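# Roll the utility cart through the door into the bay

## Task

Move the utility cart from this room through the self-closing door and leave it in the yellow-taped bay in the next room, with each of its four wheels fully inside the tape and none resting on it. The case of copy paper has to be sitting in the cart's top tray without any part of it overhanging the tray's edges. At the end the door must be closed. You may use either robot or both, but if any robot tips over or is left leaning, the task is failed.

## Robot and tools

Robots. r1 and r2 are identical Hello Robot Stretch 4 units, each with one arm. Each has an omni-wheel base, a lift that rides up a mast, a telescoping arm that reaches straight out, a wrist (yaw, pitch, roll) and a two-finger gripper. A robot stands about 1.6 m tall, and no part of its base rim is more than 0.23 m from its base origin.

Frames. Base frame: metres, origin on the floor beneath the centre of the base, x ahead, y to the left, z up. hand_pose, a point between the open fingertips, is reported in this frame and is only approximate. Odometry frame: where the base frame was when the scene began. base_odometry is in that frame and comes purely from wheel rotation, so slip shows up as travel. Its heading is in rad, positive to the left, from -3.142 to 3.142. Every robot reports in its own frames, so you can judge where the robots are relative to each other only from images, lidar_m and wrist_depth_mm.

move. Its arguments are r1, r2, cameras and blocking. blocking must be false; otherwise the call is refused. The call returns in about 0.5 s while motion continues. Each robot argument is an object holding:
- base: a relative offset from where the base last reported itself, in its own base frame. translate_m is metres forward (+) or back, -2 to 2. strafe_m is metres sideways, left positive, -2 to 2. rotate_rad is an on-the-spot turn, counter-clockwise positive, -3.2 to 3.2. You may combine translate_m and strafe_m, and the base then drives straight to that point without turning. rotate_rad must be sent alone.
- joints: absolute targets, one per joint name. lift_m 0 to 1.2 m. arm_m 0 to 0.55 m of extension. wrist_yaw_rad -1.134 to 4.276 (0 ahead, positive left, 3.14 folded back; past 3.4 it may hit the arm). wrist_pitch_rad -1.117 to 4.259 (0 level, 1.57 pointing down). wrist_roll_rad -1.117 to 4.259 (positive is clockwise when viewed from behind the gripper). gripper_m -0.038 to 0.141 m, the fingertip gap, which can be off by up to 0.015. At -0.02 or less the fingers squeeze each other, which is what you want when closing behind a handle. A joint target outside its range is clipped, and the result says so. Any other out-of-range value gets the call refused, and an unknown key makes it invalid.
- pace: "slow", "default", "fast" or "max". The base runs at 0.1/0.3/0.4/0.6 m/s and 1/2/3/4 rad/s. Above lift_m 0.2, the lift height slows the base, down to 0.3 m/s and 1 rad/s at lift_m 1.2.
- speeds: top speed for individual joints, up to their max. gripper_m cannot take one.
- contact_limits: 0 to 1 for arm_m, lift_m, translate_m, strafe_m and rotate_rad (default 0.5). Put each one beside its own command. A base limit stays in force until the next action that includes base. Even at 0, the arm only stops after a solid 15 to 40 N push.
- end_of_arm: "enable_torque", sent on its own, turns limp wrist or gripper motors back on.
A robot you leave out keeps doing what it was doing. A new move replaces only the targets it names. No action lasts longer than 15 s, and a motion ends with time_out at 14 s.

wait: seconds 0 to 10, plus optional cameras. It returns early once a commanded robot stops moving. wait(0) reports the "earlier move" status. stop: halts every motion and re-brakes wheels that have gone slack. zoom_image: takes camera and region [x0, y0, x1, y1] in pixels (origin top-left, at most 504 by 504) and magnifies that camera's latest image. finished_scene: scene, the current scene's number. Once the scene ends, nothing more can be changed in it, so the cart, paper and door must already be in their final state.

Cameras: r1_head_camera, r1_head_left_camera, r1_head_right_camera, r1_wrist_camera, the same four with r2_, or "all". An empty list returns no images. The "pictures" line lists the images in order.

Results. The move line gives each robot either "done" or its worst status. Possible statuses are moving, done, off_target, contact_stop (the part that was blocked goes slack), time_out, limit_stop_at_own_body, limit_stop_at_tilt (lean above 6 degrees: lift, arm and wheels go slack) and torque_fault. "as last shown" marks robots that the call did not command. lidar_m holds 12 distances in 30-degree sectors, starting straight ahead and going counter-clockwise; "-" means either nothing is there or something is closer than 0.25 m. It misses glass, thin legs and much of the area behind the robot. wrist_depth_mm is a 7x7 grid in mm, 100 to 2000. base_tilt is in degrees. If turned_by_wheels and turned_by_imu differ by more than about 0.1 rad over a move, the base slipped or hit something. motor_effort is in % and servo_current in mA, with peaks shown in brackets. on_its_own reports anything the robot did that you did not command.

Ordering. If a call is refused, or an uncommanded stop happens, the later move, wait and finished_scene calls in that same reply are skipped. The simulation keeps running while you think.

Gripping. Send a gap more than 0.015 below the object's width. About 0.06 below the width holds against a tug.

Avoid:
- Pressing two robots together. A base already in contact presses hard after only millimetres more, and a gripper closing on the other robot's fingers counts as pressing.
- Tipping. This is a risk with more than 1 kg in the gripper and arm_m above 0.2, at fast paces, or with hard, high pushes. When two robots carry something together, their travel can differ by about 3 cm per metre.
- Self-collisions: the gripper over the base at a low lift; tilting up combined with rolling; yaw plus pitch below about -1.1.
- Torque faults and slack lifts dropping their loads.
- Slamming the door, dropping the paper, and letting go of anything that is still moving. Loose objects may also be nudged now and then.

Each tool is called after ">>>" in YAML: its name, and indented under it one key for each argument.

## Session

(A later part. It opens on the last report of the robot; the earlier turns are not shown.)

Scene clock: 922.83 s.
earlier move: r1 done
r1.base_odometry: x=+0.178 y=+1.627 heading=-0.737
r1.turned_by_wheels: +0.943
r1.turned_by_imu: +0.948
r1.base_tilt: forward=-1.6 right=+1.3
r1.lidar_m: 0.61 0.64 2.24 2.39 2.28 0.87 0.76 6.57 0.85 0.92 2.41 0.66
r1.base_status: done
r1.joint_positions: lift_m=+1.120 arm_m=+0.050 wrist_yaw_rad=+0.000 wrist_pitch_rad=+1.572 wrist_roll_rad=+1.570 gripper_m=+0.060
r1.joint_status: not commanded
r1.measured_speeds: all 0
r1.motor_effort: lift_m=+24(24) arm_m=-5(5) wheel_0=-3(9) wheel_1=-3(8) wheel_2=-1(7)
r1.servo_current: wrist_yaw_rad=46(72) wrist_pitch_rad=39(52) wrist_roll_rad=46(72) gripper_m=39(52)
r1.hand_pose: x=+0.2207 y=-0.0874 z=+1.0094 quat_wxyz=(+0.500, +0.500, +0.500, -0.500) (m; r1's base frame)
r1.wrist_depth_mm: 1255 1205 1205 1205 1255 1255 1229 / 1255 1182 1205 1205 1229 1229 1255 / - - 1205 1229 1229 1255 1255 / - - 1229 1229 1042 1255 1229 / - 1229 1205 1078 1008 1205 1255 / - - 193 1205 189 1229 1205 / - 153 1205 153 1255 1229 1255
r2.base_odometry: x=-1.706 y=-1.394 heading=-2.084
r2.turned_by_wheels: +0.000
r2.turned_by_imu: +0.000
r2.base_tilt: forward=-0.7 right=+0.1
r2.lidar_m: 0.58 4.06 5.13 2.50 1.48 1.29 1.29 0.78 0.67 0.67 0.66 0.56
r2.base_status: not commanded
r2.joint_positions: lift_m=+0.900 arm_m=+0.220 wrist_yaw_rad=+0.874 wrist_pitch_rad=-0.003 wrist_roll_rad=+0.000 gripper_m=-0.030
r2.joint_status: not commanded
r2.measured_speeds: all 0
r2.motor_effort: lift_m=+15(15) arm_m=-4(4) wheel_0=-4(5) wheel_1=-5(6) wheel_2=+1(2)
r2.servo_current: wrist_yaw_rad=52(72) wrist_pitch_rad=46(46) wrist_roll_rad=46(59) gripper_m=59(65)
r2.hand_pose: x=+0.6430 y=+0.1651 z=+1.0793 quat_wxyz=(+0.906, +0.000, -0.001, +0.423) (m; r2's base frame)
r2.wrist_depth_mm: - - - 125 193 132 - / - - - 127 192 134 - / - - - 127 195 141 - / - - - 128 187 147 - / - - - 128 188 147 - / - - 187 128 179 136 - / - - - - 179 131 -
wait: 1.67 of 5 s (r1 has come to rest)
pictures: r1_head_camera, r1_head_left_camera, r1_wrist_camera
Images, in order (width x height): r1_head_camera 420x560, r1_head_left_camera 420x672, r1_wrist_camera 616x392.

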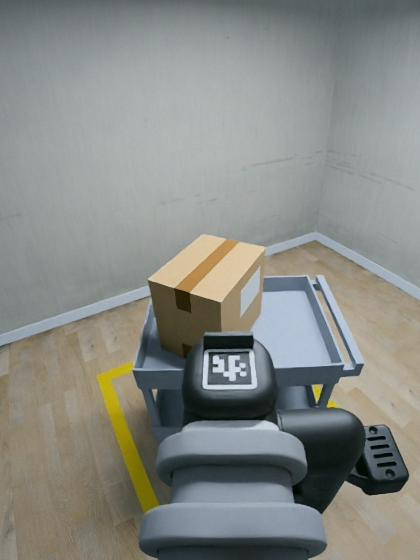

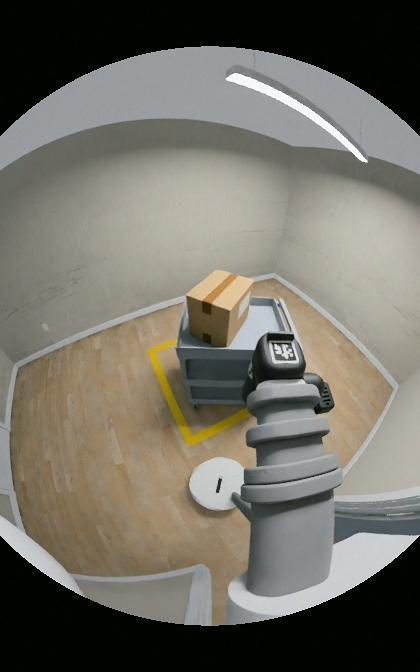

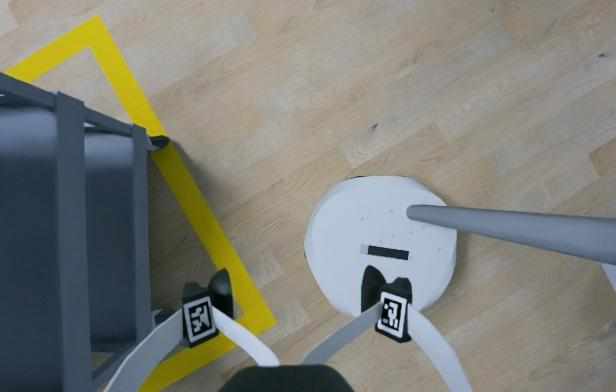

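>>> move:
  blocking: false
  r1: {"joints":{"lift_m":0.96,"gripper_m":0.0,"arm_m":0.2}}
  cameras: []

>>> wait:
  seconds: 5
  cameras: ["r1_head_camera","r1_wrist_camera"]

Scene clock: 940.03 s.
move: r1 moving
r1.base_odometry: x=+0.178 y=+1.627 heading=-0.737
r1.turned_by_wheels: +0.000
r1.turned_by_imu: +0.000
r1.base_tilt: forward=-1.6 right=+1.3
r1.lidar_m: 0.61 0.66 2.25 2.39 2.30 0.88 0.77 6.57 0.82 0.90 2.40 0.65
r1.base_status: not commanded
r1.joint_positions: lift_m=+1.083 arm_m=+0.101 wrist_yaw_rad=+0.000 wrist_pitch_rad=+1.572 wrist_roll_rad=+1.570 gripper_m=+0.041
r1.joint_status: lift_m moving; arm_m moving; gripper_m moving
r1.measured_speeds: translate_m=+0.000 strafe_m=+0.000 rotate_rad=+0.000 lift_m=-0.146 arm_m=+0.195 wrist_yaw_rad=+0.000 wrist_pitch_rad=+0.000 wrist_roll_rad=+0.000
r1.motor_effort: lift_m=+11(24) arm_m=+3(7) wheel_0=-2(3) wheel_1=-3(3) wheel_2=-1(1)
r1.servo_current: wrist_yaw_rad=59(59) wrist_pitch_rad=39(46) wrist_roll_rad=39(59) gripper_m=91(98)
r1.hand_pose: x=+0.2712 y=-0.0874 z=+0.9724 quat_wxyz=(+0.500, +0.500, +0.500, -0.500) (m; r1's base frame)
r1.wrist_depth_mm: 1160 1182 1205 1205 1182 1205 1205 / 1182 1182 1205 1182 1182 1205 1205 / - 1160 1182 1205 1205 1182 1205 / - - 1205 1182 976 1205 1205 / - - 1182 1182 1008 1182 1205 / - 707 198 1205 192 1205 1205 / - 146 1182 156 1205 1182 1229
r2: as last shown
r2.base_tilt: forward=-0.6 right=+0.1
r2.lidar_m: 0.56 4.11 5.12 2.52 1.49 1.28 1.29 0.78 0.68 0.68 0.67 0.59
r2.motor_effort: lift_m=+15(15) arm_m=-3(4) wheel_0=-4(4) wheel_1=-5(6) wheel_2=+1(1)
r2.servo_current: wrist_yaw_rad=59(59) wrist_pitch_rad=46(46) wrist_roll_rad=46(59) gripper_m=52(59)
r2.wrist_depth_mm: - - - 126 191 133 - / - - - 128 193 134 - / - - - 127 195 140 - / - - - 127 187 147 - / - - - 128 188 148 - / - - 186 128 179 137 - / - - - - 179 131 -
pictures: none
No camera images: "cameras" was empty.

Scene clock: 941.27 s.
earlier move: r1 done
r1.base_odometry: x=+0.178 y=+1.627 heading=-0.737
r1.turned_by_wheels: +0.000
r1.turned_by_imu: +0.000
r1.base_tilt: forward=-1.6 right=+1.3
r1.lidar_m: 0.63 0.65 2.23 2.39 2.30 0.90 0.75 6.57 0.85 0.89 2.41 0.66
r1.base_status: not commanded
r1.joint_positions: lift_m=+0.961 arm_m=+0.200 wrist_yaw_rad=+0.000 wrist_pitch_rad=+1.572 wrist_roll_rad=+1.570 gripper_m=+0.001
r1.joint_status: all done
r1.measured_speeds: all 0
r1.motor_effort: lift_m=+13(24) arm_m=+5(8) wheel_0=-3(3) wheel_1=-3(3) wheel_2=-1(1)
r1.servo_current: wrist_yaw_rad=46(72) wrist_pitch_rad=46(52) wrist_roll_rad=59(72) gripper_m=52(124)
r1.hand_pose: x=+0.3705 y=-0.0874 z=+0.8503 quat_wxyz=(+0.500, +0.500, +0.500, -0.500) (m; r1's base frame)
r1.wrist_depth_mm: 421 1078 1078 1078 1078 1060 1060 / - 707 1060 1078 1078 1060 1060 / - - 1042 1060 1060 1060 1078 / - - 1060 1060 1060 854 1060 / - - 1060 1060 854 866 1060 / - - 191 203 854 866 1060 / - 140 167 146 156 1078 1060
r2.base_odometry: x=-1.706 y=-1.394 heading=-2.084
r2.turned_by_wheels: +0.000
r2.turned_by_imu: +0.000
r2.base_tilt: forward=-0.6 right=+0.1
r2.lidar_m: 0.57 4.10 5.14 2.49 1.47 1.28 1.30 0.78 0.67 0.68 0.67 0.59
r2.base_status: not commanded
r2.joint_positions: lift_m=+0.900 arm_m=+0.220 wrist_yaw_rad=+0.874 wrist_pitch_rad=-0.003 wrist_roll_rad=+0.000 gripper_m=-0.030
r2.joint_status: not commanded
r2.measured_speeds: all 0
r2.motor_effort: lift_m=+15(15) arm_m=-4(4) wheel_0=-4(5) wheel_1=-5(6) wheel_2=+1(2)
r2.servo_current: wrist_yaw_rad=59(59) wrist_pitch_rad=46(46) wrist_roll_rad=59(59) gripper_m=59(65)
r2.hand_pose: x=+0.6430 y=+0.1651 z=+1.0793 quat_wxyz=(+0.906, +0.000, -0.001, +0.423) (m; r2's base frame)
r2.wrist_depth_mm: - - - 126 192 133 - / - - - 127 192 134 - / - - - 127 194 140 - / - - - 128 186 147 - / - - - 128 189 148 - / - - 186 128 178 137 - / - - - - 180 131 -
wait: 1.23 of 5 s (r1 has come to rest)
pictures: r1_head_camera, r1_wrist_camera
Images, in order (width x height): r1_head_camera 420x560, r1_wrist_camera 616x392.

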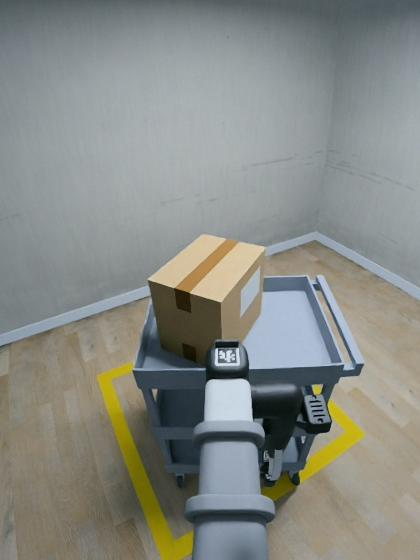

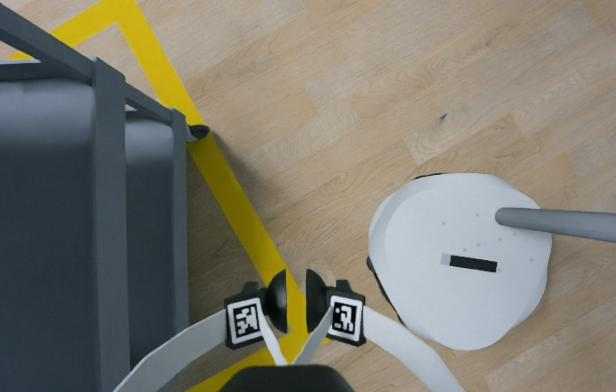

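>>> move:
  blocking: false
  r1: {"joints":{"arm_m":0.38},"pace":"slow","contact_limits":{"arm_m":0}}
  cameras: []

>>> wait:
  seconds: 4
  cameras: ["r1_head_camera","r1_wrist_camera"]

Scene clock: 949.77 s.
move: r1 moving
r1.base_odometry: x=+0.178 y=+1.627 heading=-0.737
r1.turned_by_wheels: +0.000
r1.turned_by_imu: +0.000
r1.base_tilt: forward=-1.6 right=+1.3
r1.lidar_m: 0.60 0.65 2.24 2.38 2.29 0.88 0.77 6.58 0.84 0.89 2.41 0.64
r1.base_status: not commanded
r1.joint_positions: lift_m=+0.961 arm_m=+0.213 wrist_yaw_rad=+0.000 wrist_pitch_rad=+1.572 wrist_roll_rad=+1.570 gripper_m=+0.001
r1.joint_status: arm_m moving
r1.measured_speeds: translate_m=+0.000 strafe_m=+0.000 rotate_rad=+0.000 lift_m=+0.000 arm_m=+0.049 wrist_yaw_rad=+0.000 wrist_pitch_rad=+0.000 wrist_roll_rad=+0.000
r1.motor_effort: lift_m=+13(13) arm_m=+10(10) wheel_0=-2(3) wheel_1=-3(3) wheel_2=-1(1)
r1.servo_current: wrist_yaw_rad=33(59) wrist_pitch_rad=39(46) wrist_roll_rad=52(52) gripper_m=52(52)
r1.contact_limits: arm_m 0
r1.hand_pose: x=+0.3832 y=-0.0874 z=+0.8503 quat_wxyz=(+0.500, +0.500, +0.500, -0.500) (m; r1's base frame)
r1.wrist_depth_mm: 418 1078 1078 1060 1078 1098 1060 / - 574 1060 1078 1060 1078 1060 / - - 1078 1060 1078 1042 1098 / - - 1078 1078 1060 854 1060 / - - 1060 1078 866 854 1060 / - - 191 202 866 842 1060 / - 132 166 146 155 1060 1060
r2: as last shown
r2.base_tilt: forward=-0.7 right=+0.1
r2.lidar_m: 0.57 4.07 5.14 2.50 1.51 1.29 1.29 0.79 0.67 0.67 0.68 0.57
r2.motor_effort: lift_m=+15(15) arm_m=-4(4) wheel_0=-4(4) wheel_1=-5(6) wheel_2=+1(2)
r2.servo_current: wrist_yaw_rad=46(59) wrist_pitch_rad=33(46) wrist_roll_rad=39(52) gripper_m=59(59)
r2.wrist_depth_mm: - - - 125 192 132 - / - - - 127 193 134 - / - - - 127 195 140 - / - - - 128 186 147 - / - - - 128 189 148 - / - - 187 128 179 137 - / - - - - 179 131 -
pictures: none
No camera images: "cameras" was empty.

Scene clock: 952.33 s.
earlier move: r1 done
r1.base_odometry: x=+0.178 y=+1.627 heading=-0.737
r1.turned_by_wheels: +0.000
r1.turned_by_imu: +0.000
r1.base_tilt: forward=-1.6 right=+1.3
r1.lidar_m: 0.61 0.62 2.26 2.38 2.29 0.91 0.74 6.56 0.83 0.89 2.39 0.66
r1.base_status: not commanded
r1.joint_positions: lift_m=+0.961 arm_m=+0.380 wrist_yaw_rad=+0.000 wrist_pitch_rad=+1.572 wrist_roll_rad=+1.570 gripper_m=+0.001
r1.joint_status: all done
r1.measured_speeds: all 0
r1.motor_effort: lift_m=+13(13) arm_m=+5(10) wheel_0=-2(3) wheel_1=-3(3) wheel_2=-1(1)
r1.servo_current: wrist_yaw_rad=46(65) wrist_pitch_rad=39(52) wrist_roll_rad=46(72) gripper_m=46(52)
r1.contact_limits: arm_m 0
r1.hand_pose: x=+0.5505 y=-0.0874 z=+0.8503 quat_wxyz=(+0.500, +0.500, +0.500, -0.500) (m; r1's base frame)
r1.wrist_depth_mm: 277 262 1078 1060 1042 1060 1060 / 276 243 580 1078 1042 1060 1042 / 277 242 - 1060 1060 1060 1078 / 278 244 - 1060 1042 904 866 / 276 241 - 1060 1098 866 842 / 276 241 186 203 1060 866 866 / 276 221 158 164 156 1060 1078
r2.base_odometry: x=-1.706 y=-1.394 heading=-2.084
r2.turned_by_wheels: +0.000
r2.turned_by_imu: +0.000
r2.base_tilt: forward=-0.7 right=+0.1
r2.lidar_m: 0.53 4.09 5.16 2.50 1.49 1.27 1.30 0.78 0.68 0.65 0.67 0.57
r2.base_status: not commanded
r2.joint_positions: lift_m=+0.900 arm_m=+0.220 wrist_yaw_rad=+0.874 wrist_pitch_rad=-0.003 wrist_roll_rad=+0.000 gripper_m=-0.030
r2.joint_status: not commanded
r2.measured_speeds: all 0
r2.motor_effort: lift_m=+15(15) arm_m=-3(4) wheel_0=-4(5) wheel_1=-5(6) wheel_2=+1(2)
r2.servo_current: wrist_yaw_rad=52(65) wrist_pitch_rad=39(46) wrist_roll_rad=46(65) gripper_m=59(65)
r2.hand_pose: x=+0.6430 y=+0.1651 z=+1.0793 quat_wxyz=(+0.906, +0.000, -0.001, +0.423) (m; r2's base frame)
r2.wrist_depth_mm: - - - 125 192 133 - / - - - 127 192 134 - / - - - 128 195 140 - / - - - 127 187 147 - / - - - 128 187 148 - / - - 186 128 179 136 - / - - - - 179 131 -
wait: 2.57 of 4 s (r1 has come to rest)
pictures: r1_head_camera, r1_wrist_camera
Images, in order (width x height): r1_head_camera 420x560, r1_wrist_camera 616x392.

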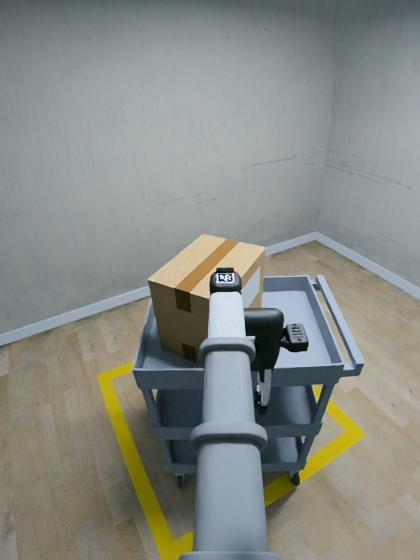

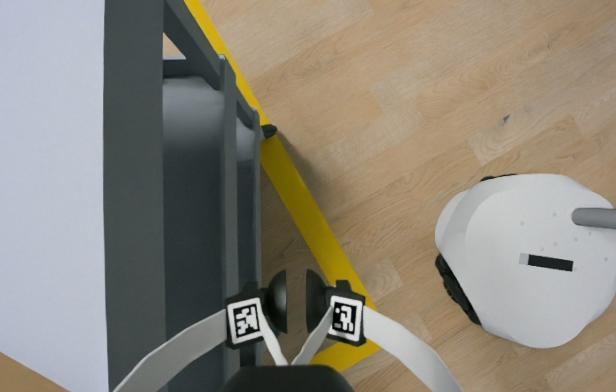

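>>> move:
  blocking: false
  r1: {"base":{"translate_m":0.12},"pace":"slow","contact_limits":{"translate_m":0.4}}
  cameras: []

>>> wait:
  seconds: 4
  cameras: ["r1_head_camera","r1_wrist_camera"]

Scene clock: 958.37 s.
move: r1 moving
r1.base_odometry: x=+0.187 y=+1.619 heading=-0.737
r1.turned_by_wheels: +0.000
r1.turned_by_imu: +0.000
r1.base_tilt: forward=-1.6 right=+1.3
r1.lidar_m: 0.61 0.65 2.25 2.40 2.30 0.92 0.77 6.57 0.83 0.89 2.38 0.63
r1.base_status: translate_m moving
r1.joint_positions: lift_m=+0.961 arm_m=+0.380 wrist_yaw_rad=+0.000 wrist_pitch_rad=+1.572 wrist_roll_rad=+1.570 gripper_m=+0.001
r1.joint_status: not commanded
r1.measured_speeds: translate_m=+0.049 strafe_m=+0.000 rotate_rad=+0.003 lift_m=+0.000 arm_m=+0.000 wrist_yaw_rad=+0.000 wrist_pitch_rad=+0.000 wrist_roll_rad=+0.000
r1.motor_effort: lift_m=+12(13) arm_m=+5(5) wheel_0=+3(5) wheel_1=+4(5) wheel_2=-7(7)
r1.servo_current: wrist_yaw_rad=39(72) wrist_pitch_rad=39(52) wrist_roll_rad=52(59) gripper_m=39(52)
r1.contact_limits: arm_m 0; translate_m 0.4
r1.hand_pose: x=+0.5505 y=-0.0874 z=+0.8503 quat_wxyz=(+0.500, +0.500, +0.500, -0.500) (m; r1's base frame)
r1.wrist_depth_mm: 276 258 1060 1078 1060 1078 1078 / 277 259 530 1060 1060 1078 1060 / 276 259 - 1078 1042 1078 1098 / 277 259 - 1060 1042 917 866 / 276 258 - 1060 1060 854 866 / 277 255 186 203 1060 854 854 / 277 216 158 164 156 1078 1060
r2: as last shown
r2.lidar_m: 0.59 4.14 5.12 2.49 1.49 1.25 1.31 0.77 0.68 0.66 0.65 0.57
r2.motor_effort: lift_m=+15(15) arm_m=-3(4) wheel_0=-4(4) wheel_1=-5(5) wheel_2=+1(1)
r2.servo_current: wrist_yaw_rad=52(59) wrist_pitch_rad=39(46) wrist_roll_rad=46(59) gripper_m=46(59)
r2.wrist_depth_mm: - - - 125 192 133 - / - - - 127 193 135 - / - - - 128 195 141 - / - - - 128 186 147 - / - - - 128 188 148 - / - - 187 128 179 137 - / - - - - 179 131 -
pictures: none
No camera images: "cameras" was empty.

Scene clock: 960.37 s.
earlier move: r1 done
r1.base_odometry: x=+0.267 y=+1.546 heading=-0.737
r1.turned_by_wheels: +0.000
r1.turned_by_imu: +0.000
r1.base_tilt: forward=-1.6 right=+1.3
r1.lidar_m: 0.56 0.61 2.13 2.44 2.34 1.04 0.87 1.70 0.87 1.05 2.34 0.58
r1.base_status: done
r1.joint_positions: lift_m=+0.961 arm_m=+0.380 wrist_yaw_rad=+0.000 wrist_pitch_rad=+1.573 wrist_roll_rad=+1.570 gripper_m=+0.000
r1.joint_status: not commanded
r1.measured_speeds: all 0
r1.motor_effort: lift_m=+13(13) arm_m=+5(5) wheel_0=+3(7) wheel_1=+3(7) wheel_2=-1(7)
r1.servo_current: wrist_yaw_rad=52(72) wrist_pitch_rad=46(59) wrist_roll_rad=39(72) gripper_m=46(52)
r1.contact_limits: arm_m 0; translate_m 0.4
r1.hand_pose: x=+0.5503 y=-0.0874 z=+0.8503 quat_wxyz=(+0.500, +0.499, +0.501, -0.500) (m; r1's base frame)
r1.wrist_depth_mm: 273 274 274 1078 1060 1098 1060 / 274 274 277 1060 1078 1060 1060 / 274 276 274 1060 1078 1098 1078 / 274 273 276 1042 1042 866 878 / 273 276 255 1060 1078 878 866 / 274 277 206 203 1060 866 866 / 271 273 207 164 145 1078 1060
r2.base_odometry: x=-1.706 y=-1.394 heading=-2.084
r2.turned_by_wheels: +0.000
r2.turned_by_imu: +0.000
r2.base_tilt: forward=-0.6 right=+0.1
r2.lidar_m: 0.58 4.09 5.15 2.49 1.47 1.29 1.30 0.78 0.66 0.66 0.68 0.59
r2.base_status: not commanded
r2.joint_positions: lift_m=+0.900 arm_m=+0.220 wrist_yaw_rad=+0.874 wrist_pitch_rad=-0.003 wrist_roll_rad=+0.000 gripper_m=-0.030
r2.joint_status: not commanded
r2.measured_speeds: all 0
r2.motor_effort: lift_m=+15(15) arm_m=-4(4) wheel_0=-4(5) wheel_1=-5(6) wheel_2=+1(2)
r2.servo_current: wrist_yaw_rad=52(65) wrist_pitch_rad=39(46) wrist_roll_rad=46(59) gripper_m=52(59)
r2.hand_pose: x=+0.6430 y=+0.1651 z=+1.0793 quat_wxyz=(+0.906, +0.000, -0.001, +0.423) (m; r2's base frame)
r2.wrist_depth_mm: - - - 125 191 133 - / - - - 128 193 134 - / - - - 127 195 141 - / - - - 128 187 147 - / - - - 128 187 148 - / - - 187 128 179 136 - / - - - - 180 131 -
wait: 2.00 of 4 s (r1 has come to rest)
pictures: r1_head_camera, r1_wrist_camera
Images, in order (width x height): r1_head_camera 420x560, r1_wrist_camera 616x392.

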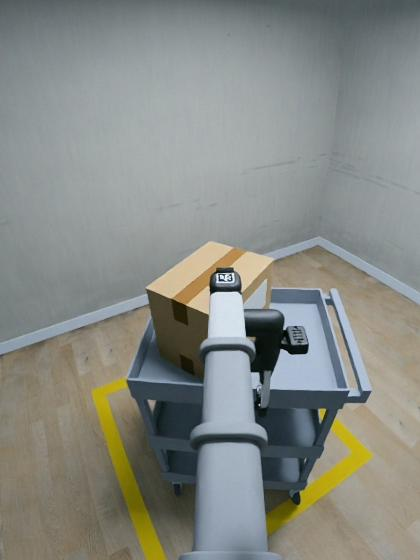

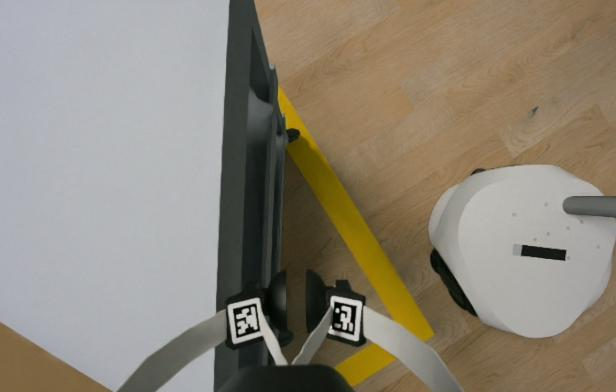

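>>> move:
  blocking: false
  r1: {"base":{"translate_m":0.1},"pace":"slow","contact_limits":{"translate_m":0.5}}
  cameras: []

>>> wait:
  seconds: 4
  cameras: ["r1_head_camera","r1_wrist_camera"]

>>> zoom_image:
  camera: "r1_wrist_camera"
  region: [200, 0, 450, 200]

Scene clock: 991.60 s.
move: r1 moving
r1.base_odometry: x=+0.276 y=+1.538 heading=-0.736
r1.turned_by_wheels: +0.000
r1.turned_by_imu: +0.000
r1.base_tilt: forward=-1.6 right=+1.3
r1.lidar_m: 0.54 0.60 2.14 2.46 2.32 1.06 0.88 1.67 0.91 1.04 2.34 0.57
r1.base_status: translate_m moving
r1.joint_positions: lift_m=+0.961 arm_m=+0.380 wrist_yaw_rad=+0.000 wrist_pitch_rad=+1.573 wrist_roll_rad=+1.570 gripper_m=+0.000
r1.joint_status: not commanded
r1.measured_speeds: translate_m=+0.049 strafe_m=+0.000 rotate_rad=+0.002 lift_m=+0.000 arm_m=+0.000 wrist_yaw_rad=+0.000 wrist_pitch_rad=+0.000 wrist_roll_rad=+0.000
r1.motor_effort: lift_m=+13(13) arm_m=+5(5) wheel_0=+6(8) wheel_1=+4(5) wheel_2=-6(7)
r1.servo_current: wrist_yaw_rad=59(65) wrist_pitch_rad=46(46) wrist_roll_rad=46(59) gripper_m=46(46)
r1.contact_limits: arm_m 0; translate_m 0.5
r1.hand_pose: x=+0.5503 y=-0.0874 z=+0.8503 quat_wxyz=(+0.500, +0.499, +0.501, -0.500) (m; r1's base frame)
r1.wrist_depth_mm: 273 274 277 1060 1078 1078 1078 / 274 276 276 1060 1078 1078 1078 / 274 276 277 1060 1060 1078 1078 / 274 274 277 1060 1078 866 866 / 276 276 276 1042 1078 878 866 / 273 274 209 202 183 866 854 / 262 276 207 164 144 1078 1098
r2: as last shown
r2.lidar_m: 0.59 4.08 5.13 2.50 1.49 1.28 1.29 0.78 0.66 0.66 0.65 0.56
r2.motor_effort: lift_m=+15(15) arm_m=-3(4) wheel_0=-4(4) wheel_1=-5(6) wheel_2=+1(1)
r2.servo_current: wrist_yaw_rad=46(52) wrist_pitch_rad=39(46) wrist_roll_rad=59(59) gripper_m=52(59)
r2.wrist_depth_mm: - - - 126 191 133 - / - - - 127 193 135 - / - - - 127 195 140 - / - - - 128 187 147 - / - - - 128 187 148 - / - - 186 128 179 137 - / - - - - 180 131 -
pictures: none
No camera images: "cameras" was empty.

Scene clock: 993.37 s.
earlier move: r1 done
r1.base_odometry: x=+0.341 y=+1.479 heading=-0.736
r1.turned_by_wheels: +0.000
r1.turned_by_imu: +0.000
r1.base_tilt: forward=-1.6 right=+1.3
r1.lidar_m: 0.59 0.71 2.05 2.48 2.39 1.16 0.98 1.53 0.94 1.16 2.30 0.60
r1.base_status: done
r1.joint_positions: lift_m=+0.961 arm_m=+0.380 wrist_yaw_rad=-0.001 wrist_pitch_rad=+1.573 wrist_roll_rad=+1.570 gripper_m=+0.000
r1.joint_status: not commanded
r1.measured_speeds: all 0
r1.motor_effort: lift_m=+13(13) arm_m=+5(5) wheel_0=+2(8) wheel_1=+3(8) wheel_2=-2(11)
r1.servo_current: wrist_yaw_rad=39(72) wrist_pitch_rad=46(59) wrist_roll_rad=59(72) gripper_m=46(46)
r1.contact_limits: arm_m 0; translate_m 0.5
r1.hand_pose: x=+0.5502 y=-0.0874 z=+0.8503 quat_wxyz=(+0.499, +0.500, +0.500, -0.501) (m; r1's base frame)
r1.wrist_depth_mm: 274 277 276 1078 1078 1078 1078 / 273 276 270 1078 1098 1060 1078 / 274 274 240 1078 1078 1078 1078 / 274 276 246 1078 1060 854 866 / 273 276 260 1060 1078 866 866 / 276 274 190 204 183 854 866 / 274 274 179 182 155 1078 1060
r2.base_odometry: x=-1.706 y=-1.394 heading=-2.084
r2.turned_by_wheels: +0.000
r2.turned_by_imu: +0.000
r2.base_tilt: forward=-0.6 right=+0.1
r2.lidar_m: 0.59 4.08 5.14 2.49 1.48 1.27 1.30 0.75 0.67 0.65 0.67 0.56
r2.base_status: not commanded
r2.joint_positions: lift_m=+0.900 arm_m=+0.220 wrist_yaw_rad=+0.874 wrist_pitch_rad=-0.003 wrist_roll_rad=+0.000 gripper_m=-0.030
r2.joint_status: not commanded
r2.measured_speeds: all 0
r2.motor_effort: lift_m=+15(15) arm_m=-3(4) wheel_0=-4(5) wheel_1=-5(6) wheel_2=+1(2)
r2.servo_current: wrist_yaw_rad=39(65) wrist_pitch_rad=46(46) wrist_roll_rad=46(59) gripper_m=52(65)
r2.hand_pose: x=+0.6430 y=+0.1651 z=+1.0793 quat_wxyz=(+0.906, +0.000, -0.001, +0.423) (m; r2's base frame)
r2.wrist_depth_mm: - - - 125 192 133 - / - - - 127 193 134 - / - - - 127 195 141 - / - - - 127 187 147 - / - - - 128 188 148 - / - - 186 128 179 136 - / - - - - 180 131 -
wait: 1.77 of 4 s (r1 has come to rest)
pictures: r1_head_camera, r1_wrist_camera
Images, in order (width x height): r1_head_camera 420x560, r1_wrist_camera 616x392.

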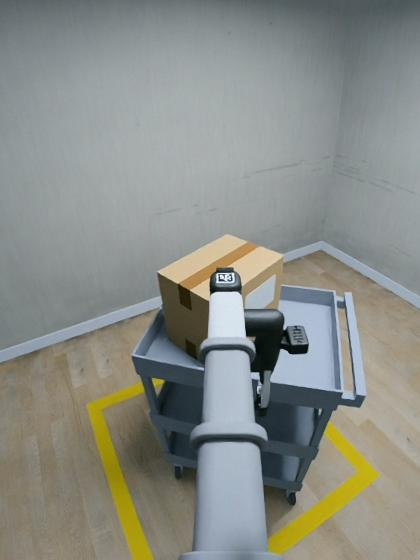

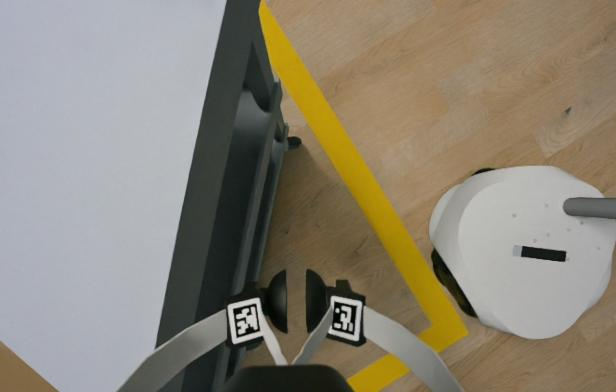

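Scaled by 2.016.

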